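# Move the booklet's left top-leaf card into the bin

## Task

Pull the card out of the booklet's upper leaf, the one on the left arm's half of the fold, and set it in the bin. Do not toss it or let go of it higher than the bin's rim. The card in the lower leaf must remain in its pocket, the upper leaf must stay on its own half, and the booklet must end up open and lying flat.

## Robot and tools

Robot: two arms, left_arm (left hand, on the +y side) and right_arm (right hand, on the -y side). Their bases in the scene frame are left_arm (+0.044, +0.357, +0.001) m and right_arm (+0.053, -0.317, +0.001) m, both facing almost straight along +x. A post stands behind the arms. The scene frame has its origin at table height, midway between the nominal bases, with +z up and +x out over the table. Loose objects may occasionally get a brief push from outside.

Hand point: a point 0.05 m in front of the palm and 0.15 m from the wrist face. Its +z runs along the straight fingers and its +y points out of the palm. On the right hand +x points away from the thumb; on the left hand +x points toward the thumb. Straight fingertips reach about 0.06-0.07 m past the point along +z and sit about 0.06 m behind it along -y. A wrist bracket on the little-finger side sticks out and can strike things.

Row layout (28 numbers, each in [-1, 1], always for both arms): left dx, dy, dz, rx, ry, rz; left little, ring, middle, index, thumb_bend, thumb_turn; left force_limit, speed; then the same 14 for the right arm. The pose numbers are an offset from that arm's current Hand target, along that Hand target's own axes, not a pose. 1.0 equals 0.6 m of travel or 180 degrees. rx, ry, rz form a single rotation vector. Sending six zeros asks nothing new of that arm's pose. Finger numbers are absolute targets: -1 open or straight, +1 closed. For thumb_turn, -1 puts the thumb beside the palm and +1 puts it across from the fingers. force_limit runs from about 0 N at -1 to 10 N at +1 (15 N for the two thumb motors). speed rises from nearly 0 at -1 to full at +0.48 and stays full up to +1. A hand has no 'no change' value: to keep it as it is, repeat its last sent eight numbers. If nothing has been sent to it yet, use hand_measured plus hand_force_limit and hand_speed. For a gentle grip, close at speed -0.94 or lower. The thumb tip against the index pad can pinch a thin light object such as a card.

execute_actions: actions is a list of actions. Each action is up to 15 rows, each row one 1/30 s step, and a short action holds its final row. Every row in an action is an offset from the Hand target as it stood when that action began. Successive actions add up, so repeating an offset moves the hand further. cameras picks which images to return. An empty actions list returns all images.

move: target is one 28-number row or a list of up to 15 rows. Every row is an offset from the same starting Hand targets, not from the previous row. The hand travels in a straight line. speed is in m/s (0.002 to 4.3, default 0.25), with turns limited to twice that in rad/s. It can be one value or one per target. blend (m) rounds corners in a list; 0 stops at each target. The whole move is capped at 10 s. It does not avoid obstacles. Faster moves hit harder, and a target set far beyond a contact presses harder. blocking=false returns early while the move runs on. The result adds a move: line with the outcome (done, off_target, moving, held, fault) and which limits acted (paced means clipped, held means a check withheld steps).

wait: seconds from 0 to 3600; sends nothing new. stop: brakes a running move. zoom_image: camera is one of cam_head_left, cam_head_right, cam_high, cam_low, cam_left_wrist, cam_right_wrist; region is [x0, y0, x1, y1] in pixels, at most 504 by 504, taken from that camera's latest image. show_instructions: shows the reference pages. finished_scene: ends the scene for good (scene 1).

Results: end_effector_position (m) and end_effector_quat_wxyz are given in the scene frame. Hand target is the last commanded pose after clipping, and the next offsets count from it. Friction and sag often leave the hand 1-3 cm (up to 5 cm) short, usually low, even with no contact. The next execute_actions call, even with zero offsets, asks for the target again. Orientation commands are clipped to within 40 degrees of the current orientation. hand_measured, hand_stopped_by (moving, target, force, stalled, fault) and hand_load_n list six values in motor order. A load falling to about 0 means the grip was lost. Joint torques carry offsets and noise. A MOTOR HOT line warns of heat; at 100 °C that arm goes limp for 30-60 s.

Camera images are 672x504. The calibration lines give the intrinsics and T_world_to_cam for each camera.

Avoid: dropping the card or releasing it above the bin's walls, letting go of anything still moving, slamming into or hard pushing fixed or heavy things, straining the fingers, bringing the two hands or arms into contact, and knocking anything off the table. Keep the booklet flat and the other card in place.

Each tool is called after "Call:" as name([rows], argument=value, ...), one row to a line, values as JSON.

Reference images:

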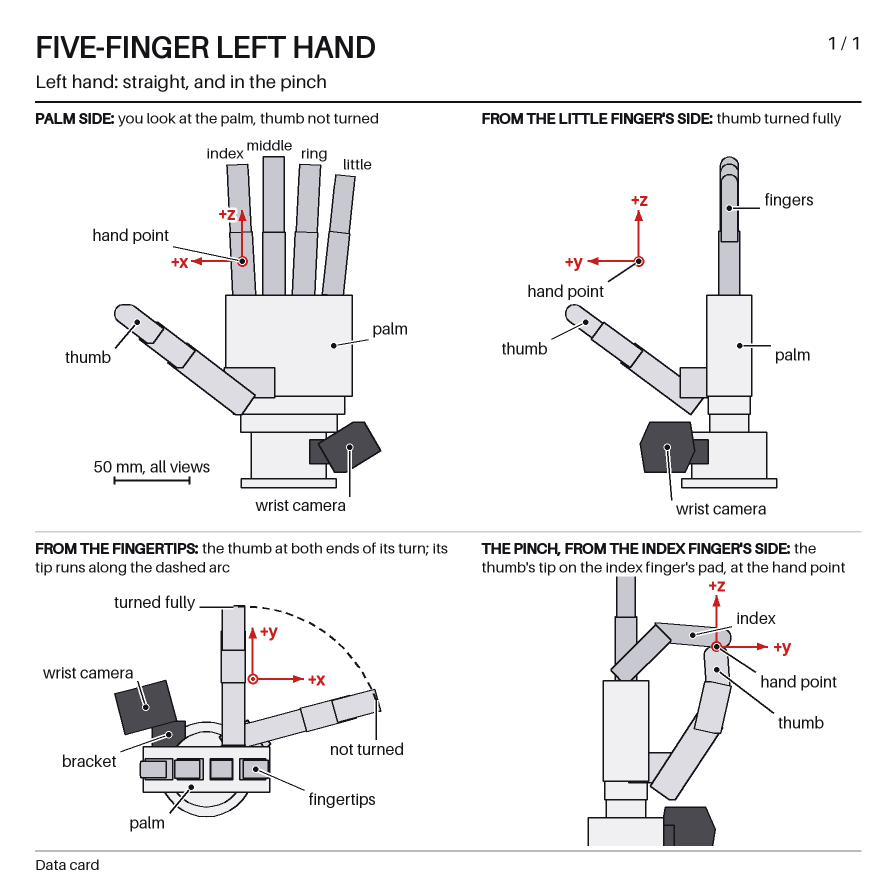

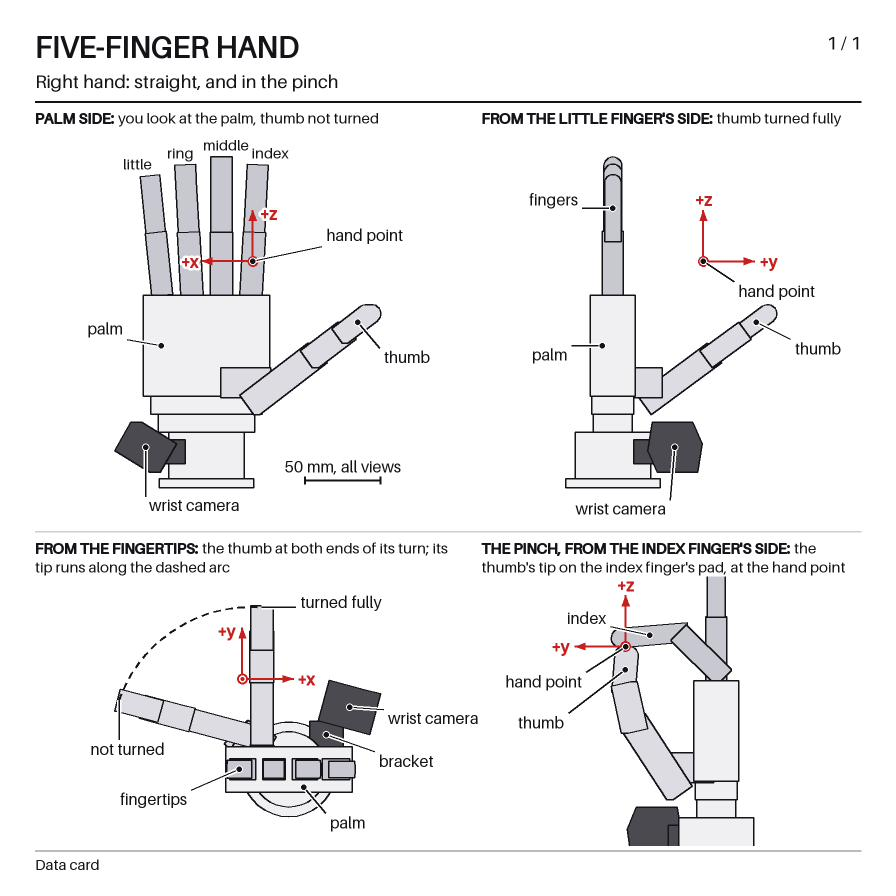

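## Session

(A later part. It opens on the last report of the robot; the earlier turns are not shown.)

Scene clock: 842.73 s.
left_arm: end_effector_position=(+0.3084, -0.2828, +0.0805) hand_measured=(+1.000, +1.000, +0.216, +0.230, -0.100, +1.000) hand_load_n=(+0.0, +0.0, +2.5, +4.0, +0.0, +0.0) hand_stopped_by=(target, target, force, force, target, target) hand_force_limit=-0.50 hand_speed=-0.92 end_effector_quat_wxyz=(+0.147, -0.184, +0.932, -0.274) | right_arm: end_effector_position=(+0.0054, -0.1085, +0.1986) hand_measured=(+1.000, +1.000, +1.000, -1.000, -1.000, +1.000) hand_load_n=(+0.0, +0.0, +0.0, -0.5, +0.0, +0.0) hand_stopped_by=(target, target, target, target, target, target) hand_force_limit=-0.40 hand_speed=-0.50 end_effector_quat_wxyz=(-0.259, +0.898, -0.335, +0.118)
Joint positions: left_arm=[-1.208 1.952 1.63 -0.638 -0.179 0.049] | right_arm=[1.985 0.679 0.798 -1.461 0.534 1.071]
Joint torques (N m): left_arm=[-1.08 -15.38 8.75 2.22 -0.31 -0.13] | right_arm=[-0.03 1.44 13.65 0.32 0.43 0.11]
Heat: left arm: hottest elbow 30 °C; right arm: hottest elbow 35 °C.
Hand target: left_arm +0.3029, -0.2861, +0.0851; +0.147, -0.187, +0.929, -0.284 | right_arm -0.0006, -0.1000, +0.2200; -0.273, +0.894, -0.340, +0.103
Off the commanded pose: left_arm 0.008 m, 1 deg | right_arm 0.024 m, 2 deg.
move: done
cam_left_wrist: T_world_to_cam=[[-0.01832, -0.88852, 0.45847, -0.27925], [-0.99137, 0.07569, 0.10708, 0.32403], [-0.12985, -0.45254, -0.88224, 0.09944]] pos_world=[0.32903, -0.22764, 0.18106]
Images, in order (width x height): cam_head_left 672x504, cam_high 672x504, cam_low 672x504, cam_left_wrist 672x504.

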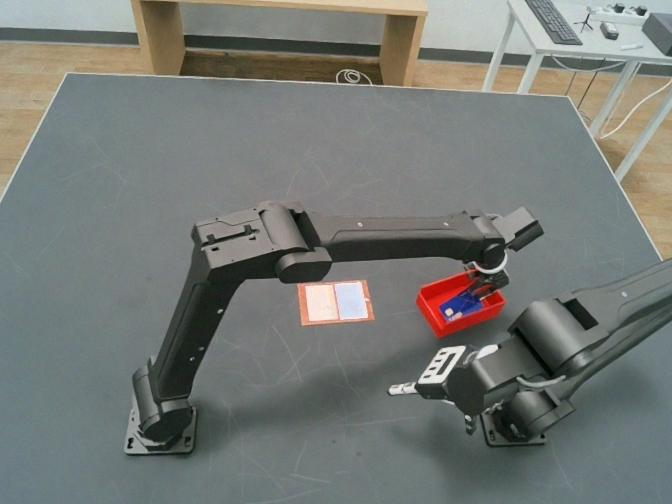

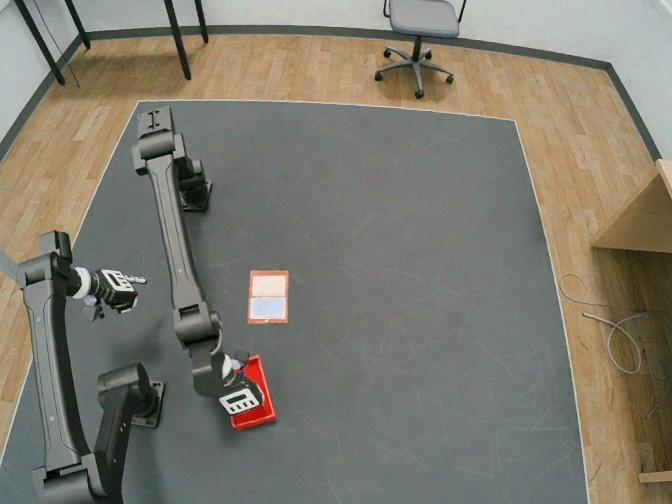

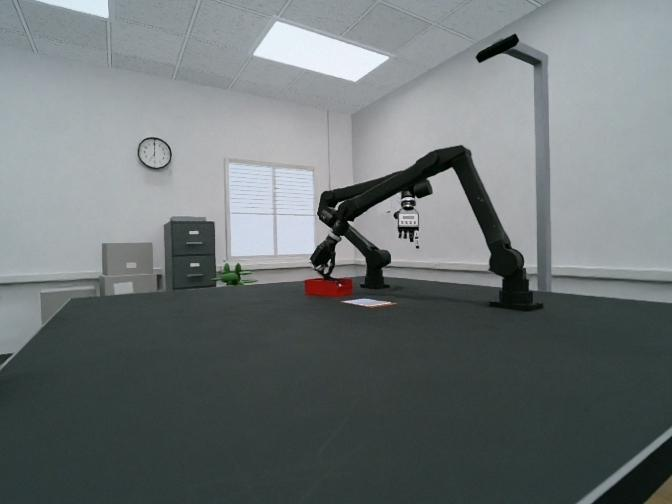

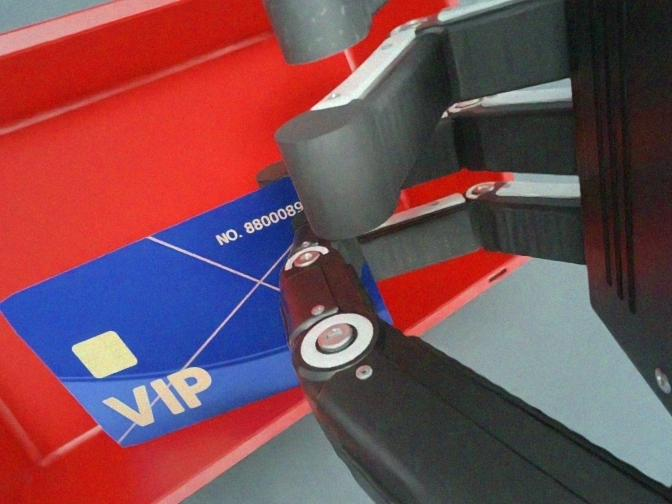

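Call:
move(target=[0.0155,0.0475,0.0563,0,0,0,1,1,0.25,0.25,-0.1,1,-0.5,-0.92, 0,0,0,0,0,0,1,1,1,-1,-1,1,-0.4,-0.5], speed=0.05, cameras=["cam_head_left","cam_low","cam_left_wrist","cam_high"])

Call:
zoom_image(camera="cam_low", region=[290, 230, 370, 310])

Call:
zoom_image(camera="cam_head_left", region=[410, 240, 520, 345])

Call:
zoom_image(camera="cam_high", region=[210, 340, 300, 440])

Scene clock: 856.23 s.
left_arm: end_effector_position=(+0.3073, -0.2821, +0.0588) hand_measured=(+1.000, +1.000, +0.216, +0.230, -0.100, +1.000) hand_load_n=(+0.0, +0.0, +2.5, +4.0, +0.5, +0.0) hand_stopped_by=(target, target, force, force, target, target) hand_force_limit=-0.50 hand_speed=-0.92 end_effector_quat_wxyz=(+0.151, -0.186, +0.927, -0.290) | right_arm: end_effector_position=(+0.0054, -0.1085, +0.1986) hand_measured=(+1.000, +1.000, +1.000, -1.000, -1.000, +1.000) hand_load_n=(+0.0, +0.0, +0.0, +0.0, +0.0, +0.0) hand_stopped_by=(target, target, target, target, target, target) hand_force_limit=-0.40 hand_speed=-0.50 end_effector_quat_wxyz=(-0.259, +0.898, -0.335, +0.118)
Joint positions: left_arm=[-1.209 1.952 1.559 -0.533 -0.181 0.046] | right_arm=[1.985 0.679 0.798 -1.461 0.534 1.071]
Joint torques (N m): left_arm=[-1.2 -12.69 8.46 2.43 -0.3 -0.14] | right_arm=[0.26 1.61 13.67 0.38 0.43 0.11]
Heat: left arm: hottest shoulder 28 °C; right arm: hottest elbow 36 °C.
Hand target: left_arm +0.2999, -0.2841, +0.0400; +0.147, -0.187, +0.929, -0.284 | right_arm -0.0006, -0.1000, +0.2200; -0.273, +0.894, -0.340, +0.103
Off the commanded pose: left_arm 0.020 m, 1 deg | right_arm 0.024 m, 2 deg.
move: off_target (left_arm)
cam_left_wrist: T_world_to_cam=[[-0.02234, -0.87368, 0.48598, -0.26483], [-0.99282, 0.07653, 0.09194, 0.32682], [-0.11752, -0.48044, -0.86912, 0.06794]] pos_world=[0.32654, -0.22375, 0.15771]
Images, in order (width x height): cam_head_left 672x504, cam_high 672x504, cam_low 672x504, cam_left_wrist 672x504.

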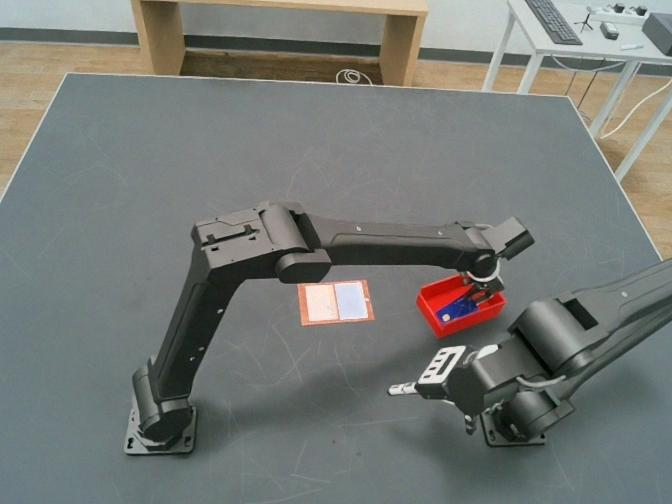

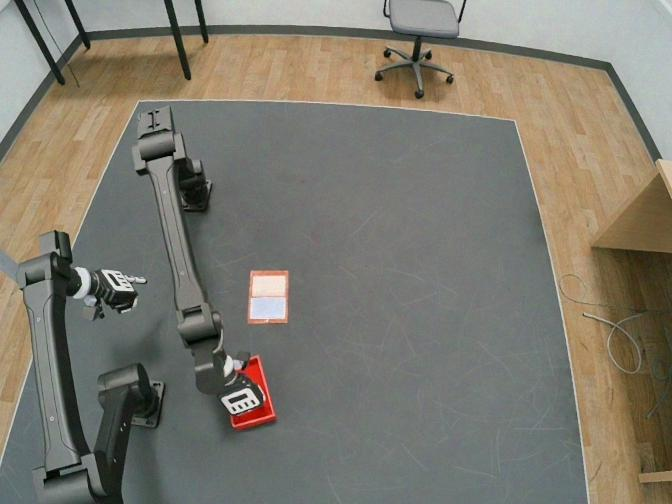

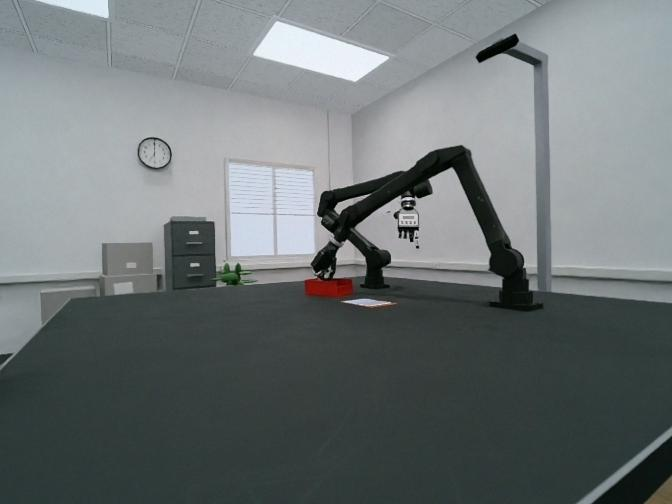

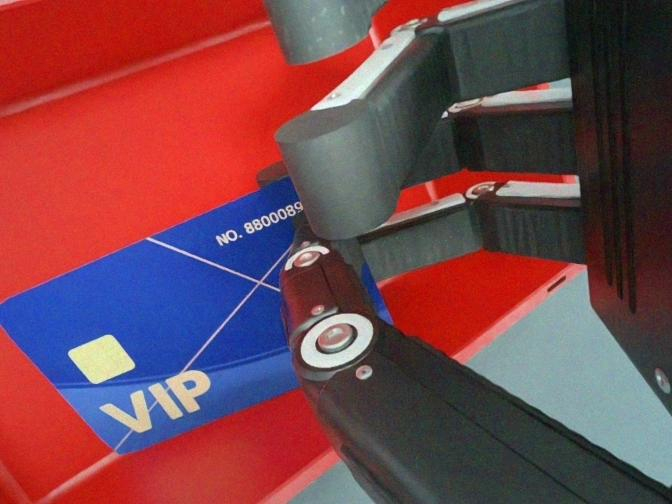

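Scaled by 6.300 from the camera's image (finer frame: 960x720).

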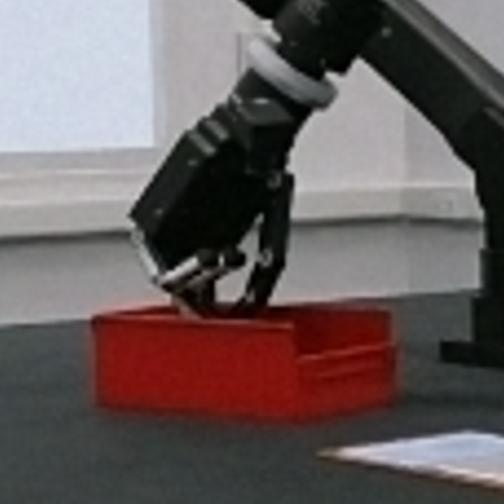

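Scaled by 4.582 from the camera's image (finer frame: 960x720).

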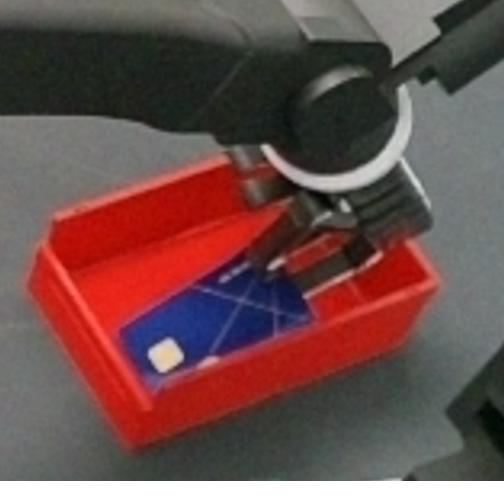

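Scaled by 5.040 from the camera's image (finer frame: 960x720).

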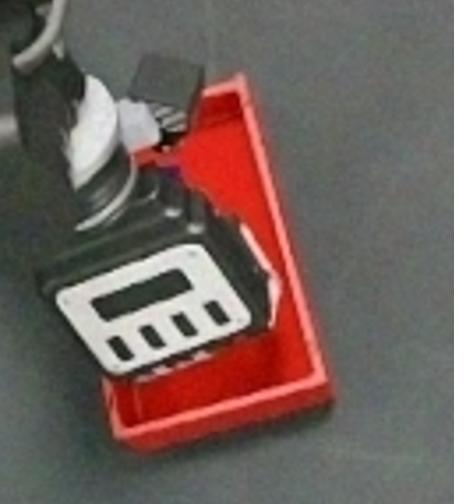

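Call:
wait(seconds=0.1, cameras=["cam_head_left","cam_left_wrist","cam_low","cam_high"])

Scene clock: 863.37 s.
left_arm: end_effector_position=(+0.3073, -0.2822, +0.0588) hand_measured=(+1.000, +1.000, +0.216, +0.230, -0.100, +1.000) hand_load_n=(+0.0, +0.0, +2.0, +3.5, +0.5, +0.0) hand_stopped_by=(target, target, force, force, target, target) hand_force_limit=-0.50 hand_speed=-0.92 end_effector_quat_wxyz=(+0.151, -0.186, +0.927, -0.290) | right_arm: end_effector_position=(+0.0054, -0.1085, +0.1986) hand_measured=(+1.000, +1.000, +1.000, -1.000, -1.000, +1.000) hand_load_n=(+0.0, +0.0, +0.0, +0.0, +0.0, +0.0) hand_stopped_by=(target, target, target, target, target, target) hand_force_limit=-0.40 hand_speed=-0.50 end_effector_quat_wxyz=(-0.259, +0.898, -0.335, +0.118)
Joint positions: left_arm=[-1.209 1.952 1.559 -0.533 -0.181 0.046] | right_arm=[1.985 0.679 0.798 -1.461 0.534 1.071]
Joint torques (N m): left_arm=[-1.38 -12.69 8.55 2.36 -0.31 -0.13] | right_arm=[0.03 1.26 13.71 0.38 0.43 0.11]
Heat: left arm: hottest shoulder 28 °C; right arm: hottest elbow 36 °C.
Hand target: left_arm +0.3000, -0.2841, +0.0401; +0.147, -0.187, +0.929, -0.284 | right_arm -0.0006, -0.1000, +0.2200; -0.273, +0.894, -0.340, +0.103
Off the commanded pose: left_arm 0.020 m, 1 deg | right_arm 0.024 m, 2 deg.
wait: 0.10 s; at rest from the start
cam_left_wrist: T_world_to_cam=[[-0.02247, -0.87345, 0.48639, -0.26494], [-0.99283, 0.07664, 0.09175, 0.32687], [-0.11742, -0.48084, -0.86891, 0.06782]] pos_world=[0.32654, -0.22385, 0.15781]
Images, in order (width x height): cam_head_left 672x504, cam_high 672x504, cam_low 672x504, cam_left_wrist 672x504.

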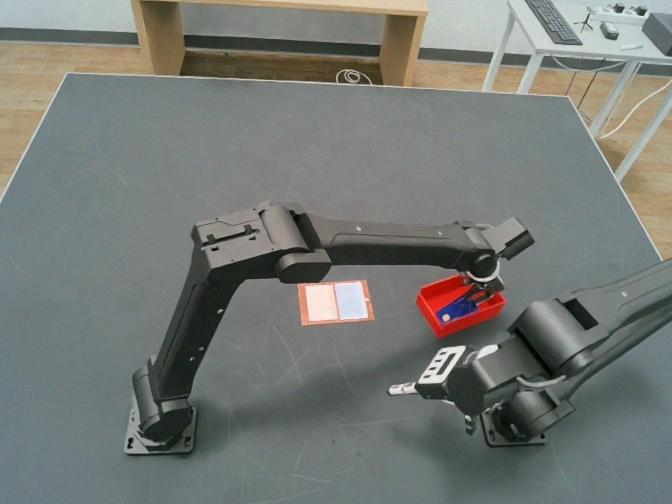

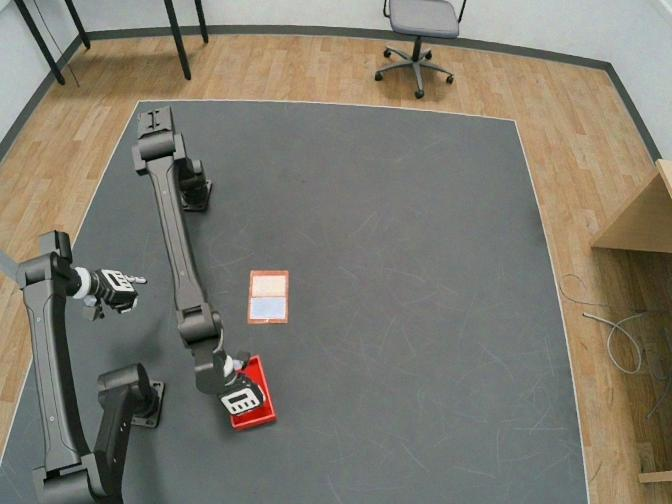

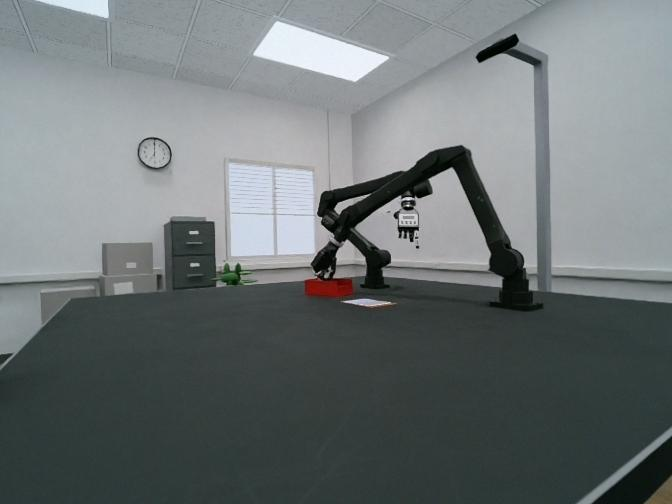

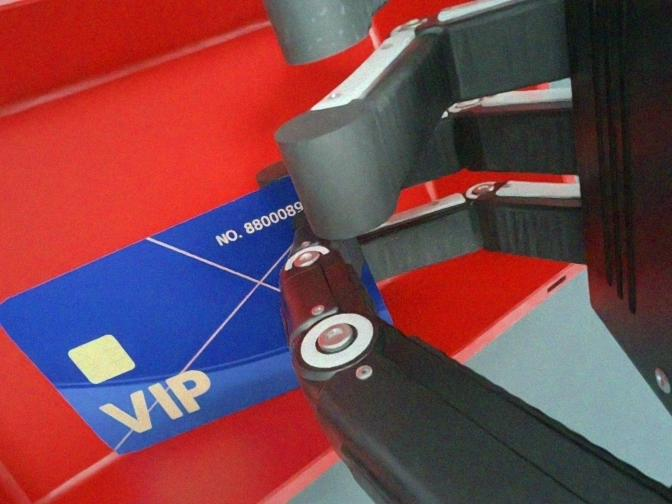

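Call:
zoom_image(camera="cam_head_left", region=[400, 230, 520, 350])

Call:
zoom_image(camera="cam_low", region=[280, 220, 400, 320])

Scaled by 4.200 from the camera's image (finer frame: 960x720).

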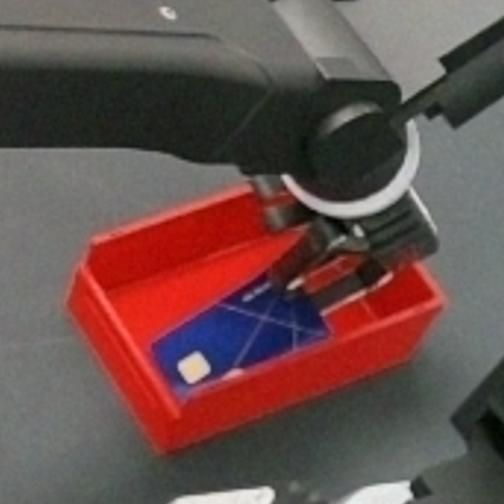

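Scaled by 4.200 from the camera's image (finer frame: 960x720).

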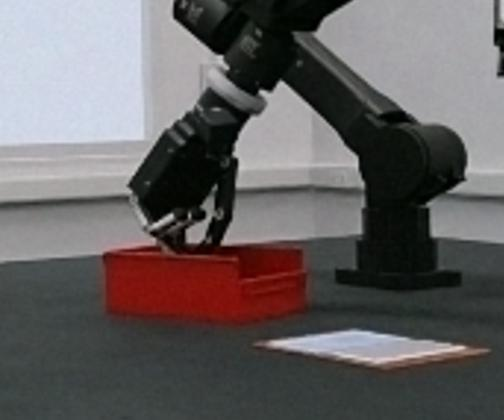

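Call:
move(target=[0.0022,0.0078,0.0106,0,0,0,1,1,0.25,0.25,-0.1,1,-0.5,-0.92,0,0,0,0,0,0,1,1,1,-1,-1,1,-0.4,-0.5], speed=0.03, cameras=["cam_left_wrist","cam_head_left"])

Scene clock: 868.67 s.
left_arm: end_effector_position=(+0.3077, -0.2832, +0.0549) hand_measured=(+1.000, +1.000, +0.216, +0.230, -0.100, +1.000) hand_load_n=(+0.0, +0.0, +2.5, +3.5, +0.0, +0.0) hand_stopped_by=(target, target, force, force, target, target) hand_force_limit=-0.50 hand_speed=-0.92 end_effector_quat_wxyz=(+0.151, -0.186, +0.925, -0.293) | right_arm: end_effector_position=(+0.0054, -0.1085, +0.1986) hand_measured=(+1.000, +1.000, +1.000, -1.000, -1.000, +1.000) hand_load_n=(+0.0, +0.5, +0.0, +0.0, +0.0, +0.0) hand_stopped_by=(target, target, target, target, target, target) hand_force_limit=-0.40 hand_speed=-0.50 end_effector_quat_wxyz=(-0.259, +0.898, -0.335, +0.118)
Joint positions: left_arm=[-1.209 1.955 1.55 -0.515 -0.181 0.046] | right_arm=[1.985 0.679 0.798 -1.461 0.534 1.071]
Joint torques (N m): left_arm=[-1.73 -12.04 8.35 2.37 -0.31 -0.14] | right_arm=[0.21 1.26 13.7 0.38 0.44 0.11]
Heat: left arm: hottest shoulder 28 °C; right arm: hottest elbow 36 °C.
Hand target: left_arm +0.2999, -0.2841, +0.0321; +0.147, -0.187, +0.929, -0.284 | right_arm -0.0006, -0.1000, +0.2200; -0.273, +0.894, -0.340, +0.103
Off the commanded pose: left_arm 0.024 m, 1 deg | right_arm 0.024 m, 2 deg.
move: off_target (left_arm)
cam_left_wrist: T_world_to_cam=[[-0.0237, -0.87034, 0.49188, -0.26291], [-0.99306, 0.07719, 0.08875, 0.32804], [-0.11521, -0.48636, -0.86613, 0.06166]] pos_world=[0.32664, -0.22416, 0.15362]
Images, in order (width x height): cam_head_left 672x504, cam_left_wrist 672x504.

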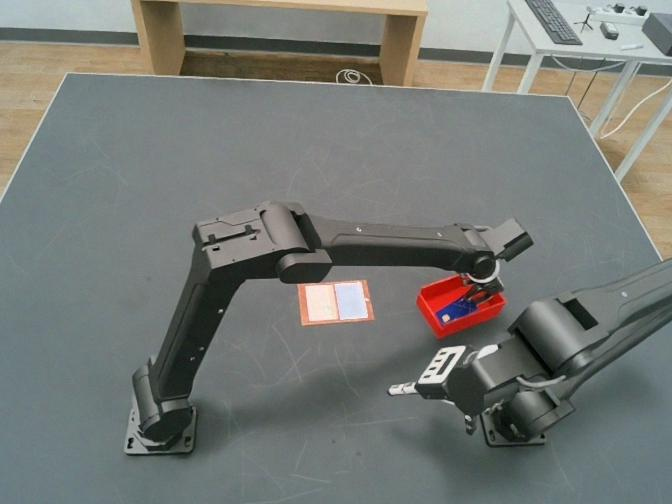

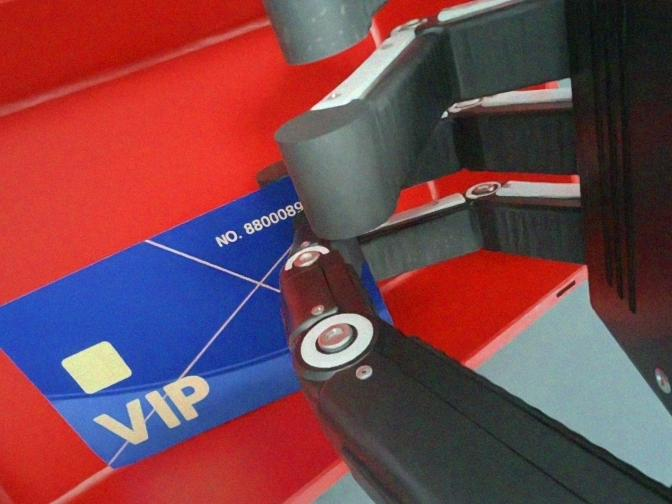

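Call:
move(target=[0,0,0,0,0,0,1,1,0.25,0.25,-0.6,1,-0.5,-0.8,0,0,0,0,0,0,1,1,1,-1,-1,1,-0.4,-0.5], speed=0.03, cameras=["cam_left_wrist","cam_head_left"])

Call:
zoom_image(camera="cam_head_left", region=[400, 230, 520, 350])

Scene clock: 874.47 s.
left_arm: end_effector_position=(+0.3076, -0.2832, +0.0544) hand_measured=(+1.000, +1.000, +0.216, +0.230, -0.600, +1.000) hand_load_n=(+0.5, +0.0, +0.0, +0.0, +0.0, +0.0) hand_stopped_by=(target, target, force, force, target, target) hand_force_limit=-0.50 hand_speed=-0.80 end_effector_quat_wxyz=(+0.151, -0.187, +0.925, -0.293) | right_arm: end_effector_position=(+0.0054, -0.1085, +0.1986) hand_measured=(+1.000, +1.000, +1.000, -1.000, -1.000, +1.000) hand_load_n=(+0.0, +0.0, +0.0, +0.0, +0.0, +0.0) hand_stopped_by=(target, target, target, target, target, target) hand_force_limit=-0.40 hand_speed=-0.50 end_effector_quat_wxyz=(-0.259, +0.898, -0.335, +0.118)
Joint positions: left_arm=[-1.209 1.956 1.55 -0.515 -0.181 0.044] | right_arm=[1.985 0.679 0.798 -1.461 0.534 1.071]
Joint torques (N m): left_arm=[-1.38 -12.28 8.53 2.35 -0.29 -0.11] | right_arm=[0.32 1.14 13.64 0.43 0.43 0.11]
Heat: left arm: hottest shoulder 28 °C; right arm: hottest elbow 36 °C.
Hand target: left_arm +0.2999, -0.2841, +0.0322; +0.147, -0.187, +0.929, -0.284 | right_arm -0.0006, -0.1000, +0.2200; -0.273, +0.894, -0.340, +0.103
Off the commanded pose: left_arm 0.024 m, 1 deg | right_arm 0.024 m, 2 deg.
move: done
cam_left_wrist: T_world_to_cam=[[-0.02217, -0.87046, 0.49174, -0.26317], [-0.99306, 0.07601, 0.08977, 0.32766], [-0.11551, -0.48633, -0.8661, 0.06133]] pos_world=[0.32664, -0.22415, 0.15311]
Images, in order (width x height): cam_head_left 672x504, cam_left_wrist 672x504.

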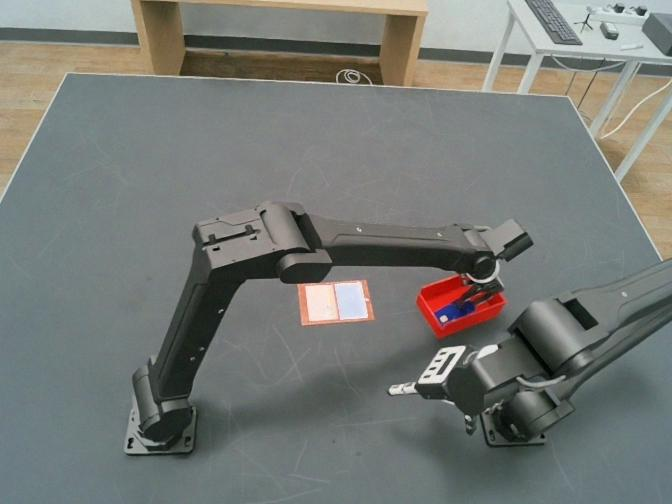

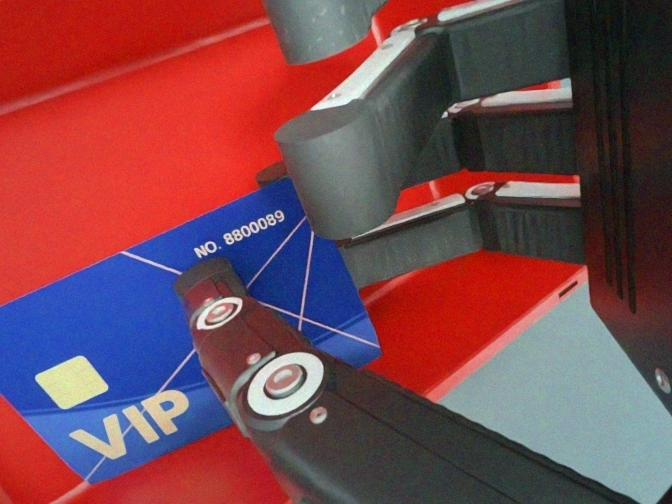

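Scaled by 4.200 from the camera's image (finer frame: 960x720).

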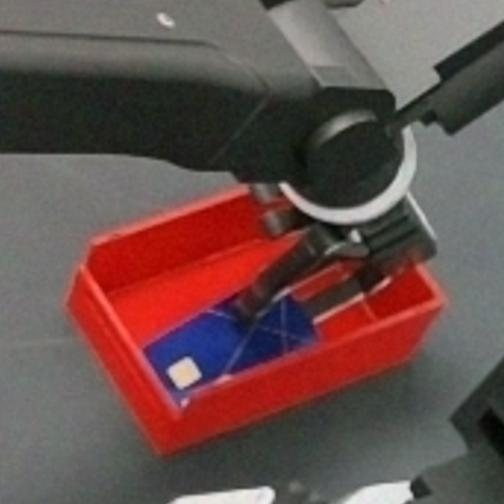

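Call:
move(target=[0.0028,0.0097,0.0133,0,0,0,1,1,0.25,0.25,-1,1,-0.5,-0.8,0,0,0,0,0,0,1,1,1,-1,-1,1,-0.4,-0.5], speed=0.03, cameras=["cam_left_wrist","cam_head_left"])

Call:
zoom_image(camera="cam_head_left", region=[400, 230, 520, 350])

Scene clock: 887.87 s.
left_arm: end_effector_position=(+0.3073, -0.2824, +0.0410) hand_measured=(+1.000, +1.000, +0.216, +0.230, -1.000, +1.000) hand_load_n=(+0.0, +0.0, +0.0, +0.0, +0.0, +0.0) hand_stopped_by=(target, target, force, force, target, target) hand_force_limit=-0.50 hand_speed=-0.80 end_effector_quat_wxyz=(+0.150, -0.186, +0.926, -0.290) | right_arm: end_effector_position=(+0.0054, -0.1085, +0.1986) hand_measured=(+1.000, +1.000, +1.000, -1.000, -1.000, +1.000) hand_load_n=(+0.0, +0.0, +0.0, +0.0, +0.0, +0.0) hand_stopped_by=(target, target, target, target, target, target) hand_force_limit=-0.40 hand_speed=-0.50 end_effector_quat_wxyz=(-0.259, +0.898, -0.335, +0.118)
Joint positions: left_arm=[-1.209 1.971 1.538 -0.493 -0.181 0.044] | right_arm=[1.985 0.679 0.798 -1.461 0.534 1.071]
Joint torques (N m): left_arm=[-1.32 -12.63 8.39 2.29 -0.3 -0.11] | right_arm=[0.38 1.38 13.71 0.44 0.44 0.1]
Heat: left arm: hottest shoulder 28 °C; right arm: hottest elbow 36 °C.
Hand target: left_arm +0.2999, -0.2841, +0.0221; +0.147, -0.187, +0.929, -0.284 | right_arm -0.0006, -0.1000, +0.2200; -0.273, +0.894, -0.340, +0.103
Off the commanded pose: left_arm 0.020 m, 1 deg | right_arm 0.024 m, 2 deg.
move: off_target (left_arm)
cam_left_wrist: T_world_to_cam=[[-0.02101, -0.87322, 0.48688, -0.25682], [-0.99285, 0.07547, 0.09251, 0.32816], [-0.11753, -0.48145, -0.86856, 0.05207]] pos_world=[0.32654, -0.22395, 0.13991]
Images, in order (width x height): cam_head_left 672x504, cam_left_wrist 672x504.

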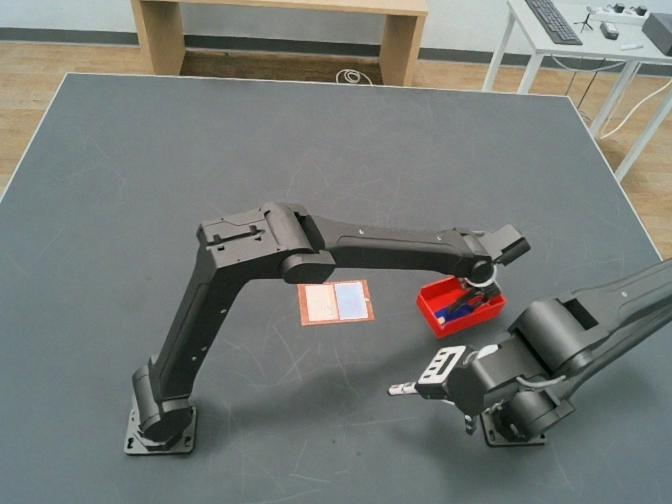

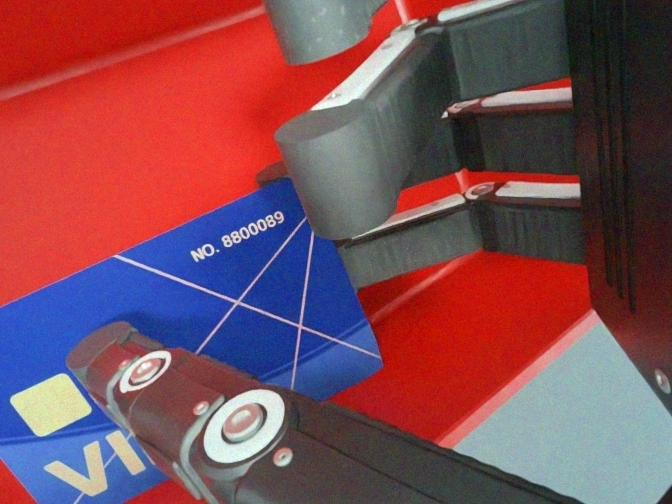

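Scaled by 4.200 from the camera's image (finer frame: 960x720).

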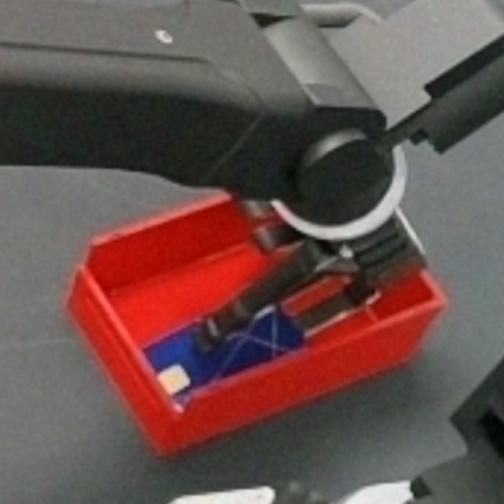

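Call:
move(target=[0,0,0,0,0,0,1,1,-0.2,-0.2,-1,1,-0.5,-0.85,0,0,0,0,0,0,1,1,1,-1,-1,1,-0.4,-0.5], speed=0.03, cameras=["cam_left_wrist","cam_head_left"])

Call:
zoom_image(camera="cam_head_left", region=[400, 230, 520, 350])

Scene clock: 894.73 s.
left_arm: end_effector_position=(+0.3084, -0.2841, +0.0419) hand_measured=(+1.000, +1.000, -0.200, -0.200, -1.000, +1.000) hand_load_n=(+0.0, +0.0, -0.5, -1.0, +0.0, +0.0) hand_stopped_by=(target, target, target, target, target, target) hand_force_limit=-0.50 hand_speed=-0.85 end_effector_quat_wxyz=(+0.152, -0.187, +0.925, -0.294) | right_arm: end_effector_position=(+0.0054, -0.1085, +0.1986) hand_measured=(+1.000, +1.000, +1.000, -1.000, -1.000, +1.000) hand_load_n=(+0.0, +0.0, +0.0, +0.0, +0.0, +0.0) hand_stopped_by=(target, target, target, target, target, target) hand_force_limit=-0.40 hand_speed=-0.50 end_effector_quat_wxyz=(-0.259, +0.898, -0.335, +0.118)
Joint positions: left_arm=[-1.209 1.971 1.538 -0.485 -0.183 0.044] | right_arm=[1.985 0.679 0.798 -1.461 0.534 1.071]
Joint torques (N m): left_arm=[-1.73 -12.57 8.46 2.06 -0.24 -0.13] | right_arm=[0.15 1.61 13.75 0.39 0.44 0.11]
Heat: left arm: hottest shoulder 27 °C; right arm: hottest elbow 36 °C.
Hand target: left_arm +0.3001, -0.2841, +0.0221; +0.147, -0.187, +0.929, -0.284 | right_arm -0.0006, -0.1000, +0.2200; -0.273, +0.894, -0.340, +0.103
Off the commanded pose: left_arm 0.022 m, 1 deg | right_arm 0.024 m, 2 deg.
move: done
cam_left_wrist: T_world_to_cam=[[-0.02215, -0.86987, 0.49278, -0.25768], [-0.99333, 0.07492, 0.0876, 0.3295], [-0.11312, -0.48755, -0.86574, 0.04898]] pos_world=[0.32714, -0.22495, 0.14052]
Images, in order (width x height): cam_head_left 672x504, cam_left_wrist 672x504.

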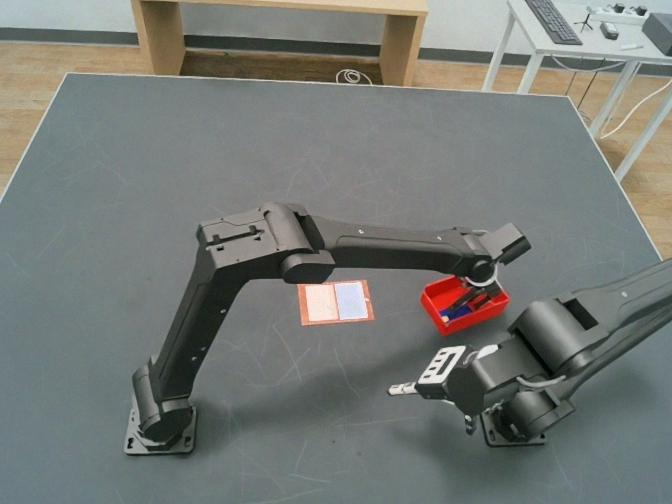

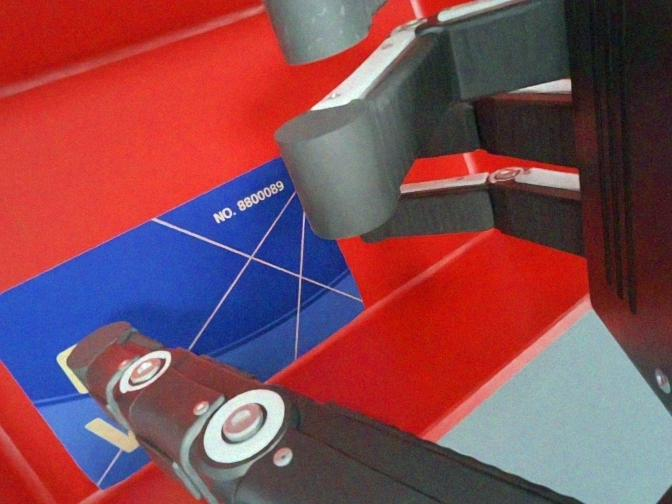

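Scaled by 4.200 from the camera's image (finer frame: 960x720).

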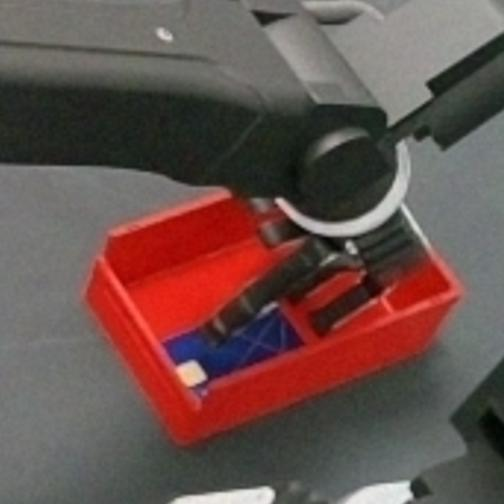

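Call:
zoom_image(camera="cam_left_wrist", region=[150, 120, 500, 380])

Call:
zoom_image(camera="cam_head_left", region=[415, 265, 515, 340])

Scaled by 1.440 from the camera's image (finer frame: 960x720).

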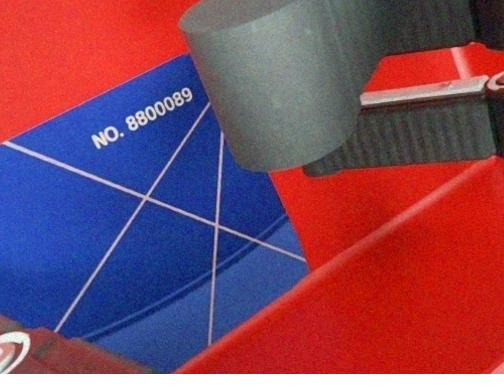

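Scaled by 5.040 from the camera's image (finer frame: 960x720).

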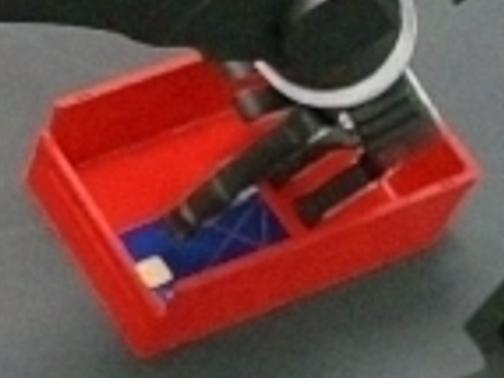

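Call:
move(target=[-0.0083,-0.0292,-0.0398,0,0,0,1,1,-0.2,-0.2,-1,1,-0.5,-0.85,0,0,0,0,0,0,1,1,1,-1,-1,1,-0.4,-0.5], speed=0.04, cameras=["cam_left_wrist","cam_head_left"])

Call:
zoom_image(camera="cam_head_left", region=[415, 265, 515, 340])

Scene clock: 902.83 s.
left_arm: end_effector_position=(+0.3052, -0.2762, +0.0435) hand_measured=(+1.000, +1.000, -0.200, -0.200, -1.000, +1.000) hand_load_n=(+0.0, +0.0, +0.0, +0.0, -0.5, +0.0) hand_stopped_by=(target, target, target, target, target, target) hand_force_limit=-0.50 hand_speed=-0.85 end_effector_quat_wxyz=(+0.150, -0.187, +0.930, -0.281) | right_arm: end_effector_position=(+0.0054, -0.1085, +0.1986) hand_measured=(+1.000, +1.000, +1.000, -1.000, -1.000, +1.000) hand_load_n=(+0.0, +0.0, +0.0, +0.0, +0.0, +0.0) hand_stopped_by=(target, target, target, target, target, target) hand_force_limit=-0.40 hand_speed=-0.50 end_effector_quat_wxyz=(-0.259, +0.898, -0.335, +0.118)
Joint positions: left_arm=[-1.209 1.963 1.538 -0.522 -0.183 0.044] | right_arm=[1.985 0.679 0.798 -1.461 0.534 1.071]
Joint torques (N m): left_arm=[-1.44 -14.21 11.33 0.62 -0.23 -0.11] | right_arm=[0.21 1.49 13.7 0.35 0.43 0.11]
Heat: left arm: hottest shoulder 27 °C; right arm: hottest elbow 36 °C.
Hand target: left_arm +0.3000, -0.2840, +0.0520; +0.147, -0.187, +0.929, -0.284 | right_arm -0.0006, -0.1000, +0.2200; -0.273, +0.894, -0.340, +0.103
Off the commanded pose: left_arm 0.013 m, 1 deg | right_arm 0.024 m, 2 deg.
move: off_target (left_arm)
cam_left_wrist: T_world_to_cam=[[-0.0168, -0.88243, 0.47015, -0.25577], [-0.99236, 0.07221, 0.10007, 0.32396], [-0.12225, -0.46488, -0.87689, 0.06335]] pos_world=[0.32494, -0.21964, 0.14338]
Images, in order (width x height): cam_head_left 672x504, cam_left_wrist 672x504.

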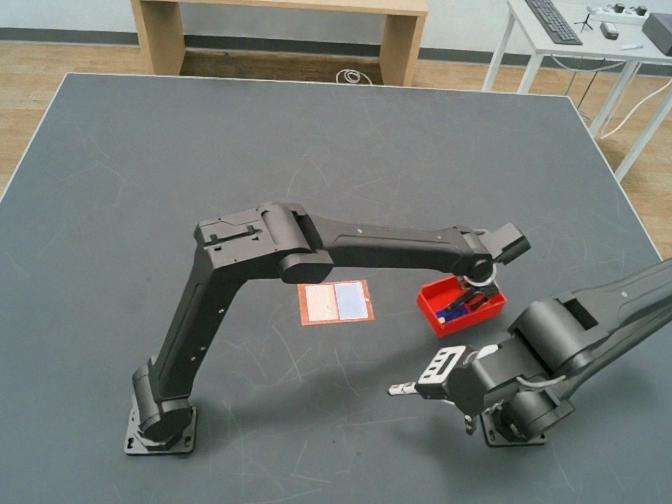

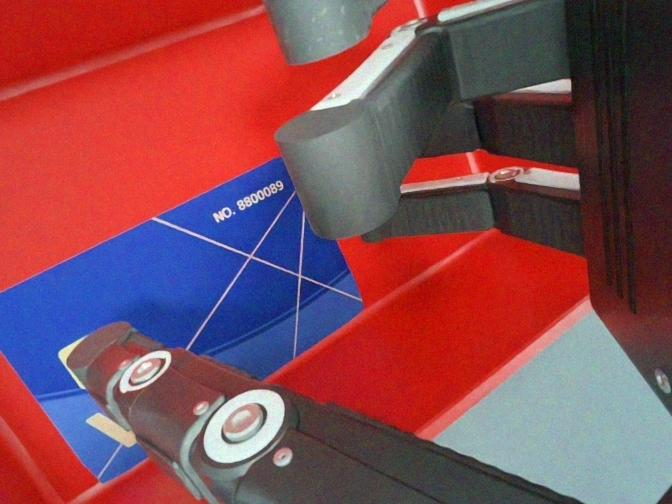

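Scaled by 5.040 from the camera's image (finer frame: 960x720).

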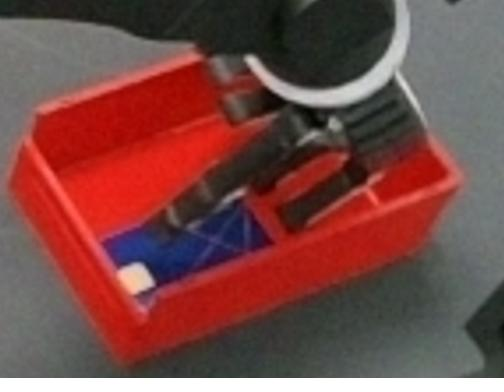

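Call:
move(target=[-0.007,-0.0243,-0.0332,0,0,0,1,1,-0.2,-0.2,-1,1,-0.5,-0.85,0,0,0,0,0,0,1,1,1,-1,-1,1,-0.4,-0.5], speed=0.04, cameras=["cam_left_wrist","cam_head_left"])

Call:
zoom_image(camera="cam_head_left", region=[415, 265, 515, 340])

Scene clock: 906.43 s.
left_arm: end_effector_position=(+0.2997, -0.2632, +0.0479) hand_measured=(+1.000, +1.000, -0.200, -0.200, -1.000, +1.000) hand_load_n=(+0.0, +0.5, +0.0, +0.0, +0.0, +0.0) hand_stopped_by=(target, target, target, target, target, target) hand_force_limit=-0.50 hand_speed=-0.85 end_effector_quat_wxyz=(+0.146, -0.186, +0.936, -0.260) | right_arm: end_effector_position=(+0.0054, -0.1085, +0.1986) hand_measured=(+1.000, +1.000, +1.000, -1.000, -1.000, +1.000) hand_load_n=(+0.0, +0.0, +0.0, +0.0, +0.0, +0.0) hand_stopped_by=(target, target, target, target, target, target) hand_force_limit=-0.40 hand_speed=-0.50 end_effector_quat_wxyz=(-0.259, +0.898, -0.335, +0.118)
Joint positions: left_arm=[-1.21 1.947 1.538 -0.583 -0.183 0.044] | right_arm=[1.985 0.679 0.798 -1.461 0.534 1.071]
Joint torques (N m): left_arm=[-1.61 -14.86 13.48 0.79 -0.2 -0.11] | right_arm=[0.09 1.44 13.72 0.34 0.43 0.11]
Heat: left arm: hottest shoulder 27 °C; right arm: hottest elbow 36 °C.
Hand target: left_arm +0.2999, -0.2841, +0.0772; +0.147, -0.187, +0.929, -0.284 | right_arm -0.0006, -0.1000, +0.2200; -0.273, +0.894, -0.340, +0.103
Off the commanded pose: left_arm 0.036 m, 3 deg | right_arm 0.024 m, 2 deg.
move: off_target (left_arm)
cam_left_wrist: T_world_to_cam=[[-0.00968, -0.901, 0.43372, -0.25178], [-0.99052, 0.06807, 0.11929, 0.31457], [-0.13701, -0.42845, -0.89312, 0.08738]] pos_world=[0.32113, -0.21083, 0.14972]
Images, in order (width x height): cam_head_left 672x504, cam_left_wrist 672x504.

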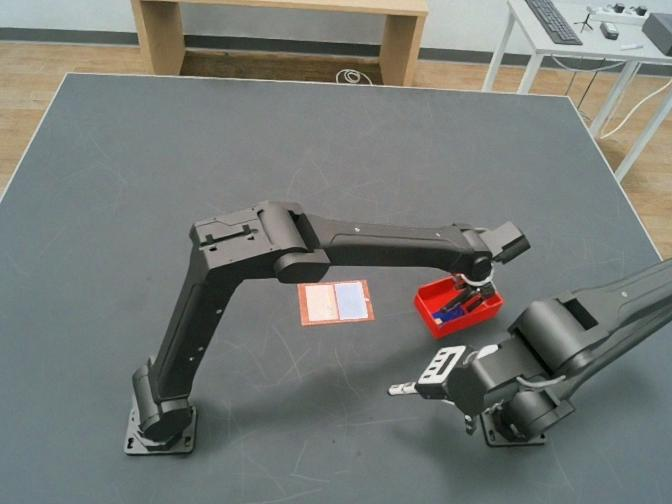

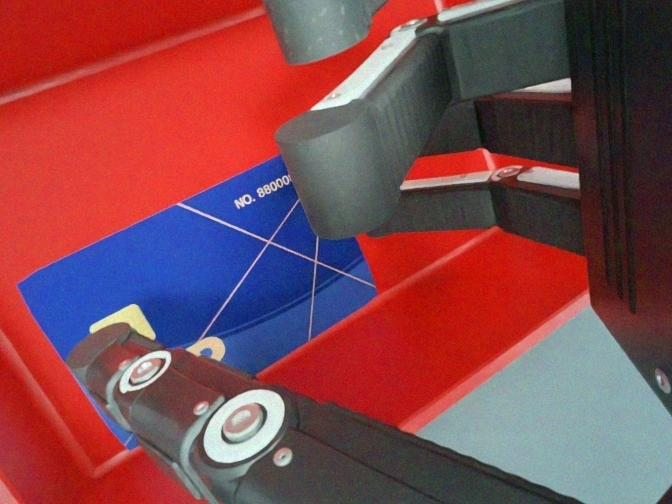

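Scaled by 5.040 from the camera's image (finer frame: 960x720).

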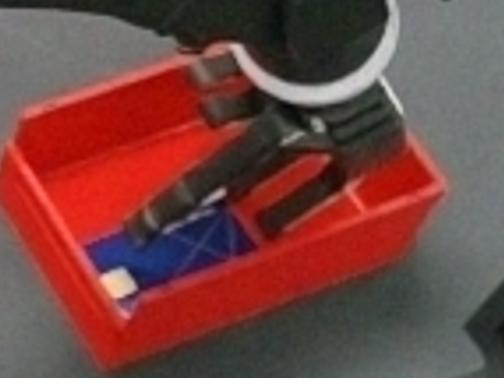

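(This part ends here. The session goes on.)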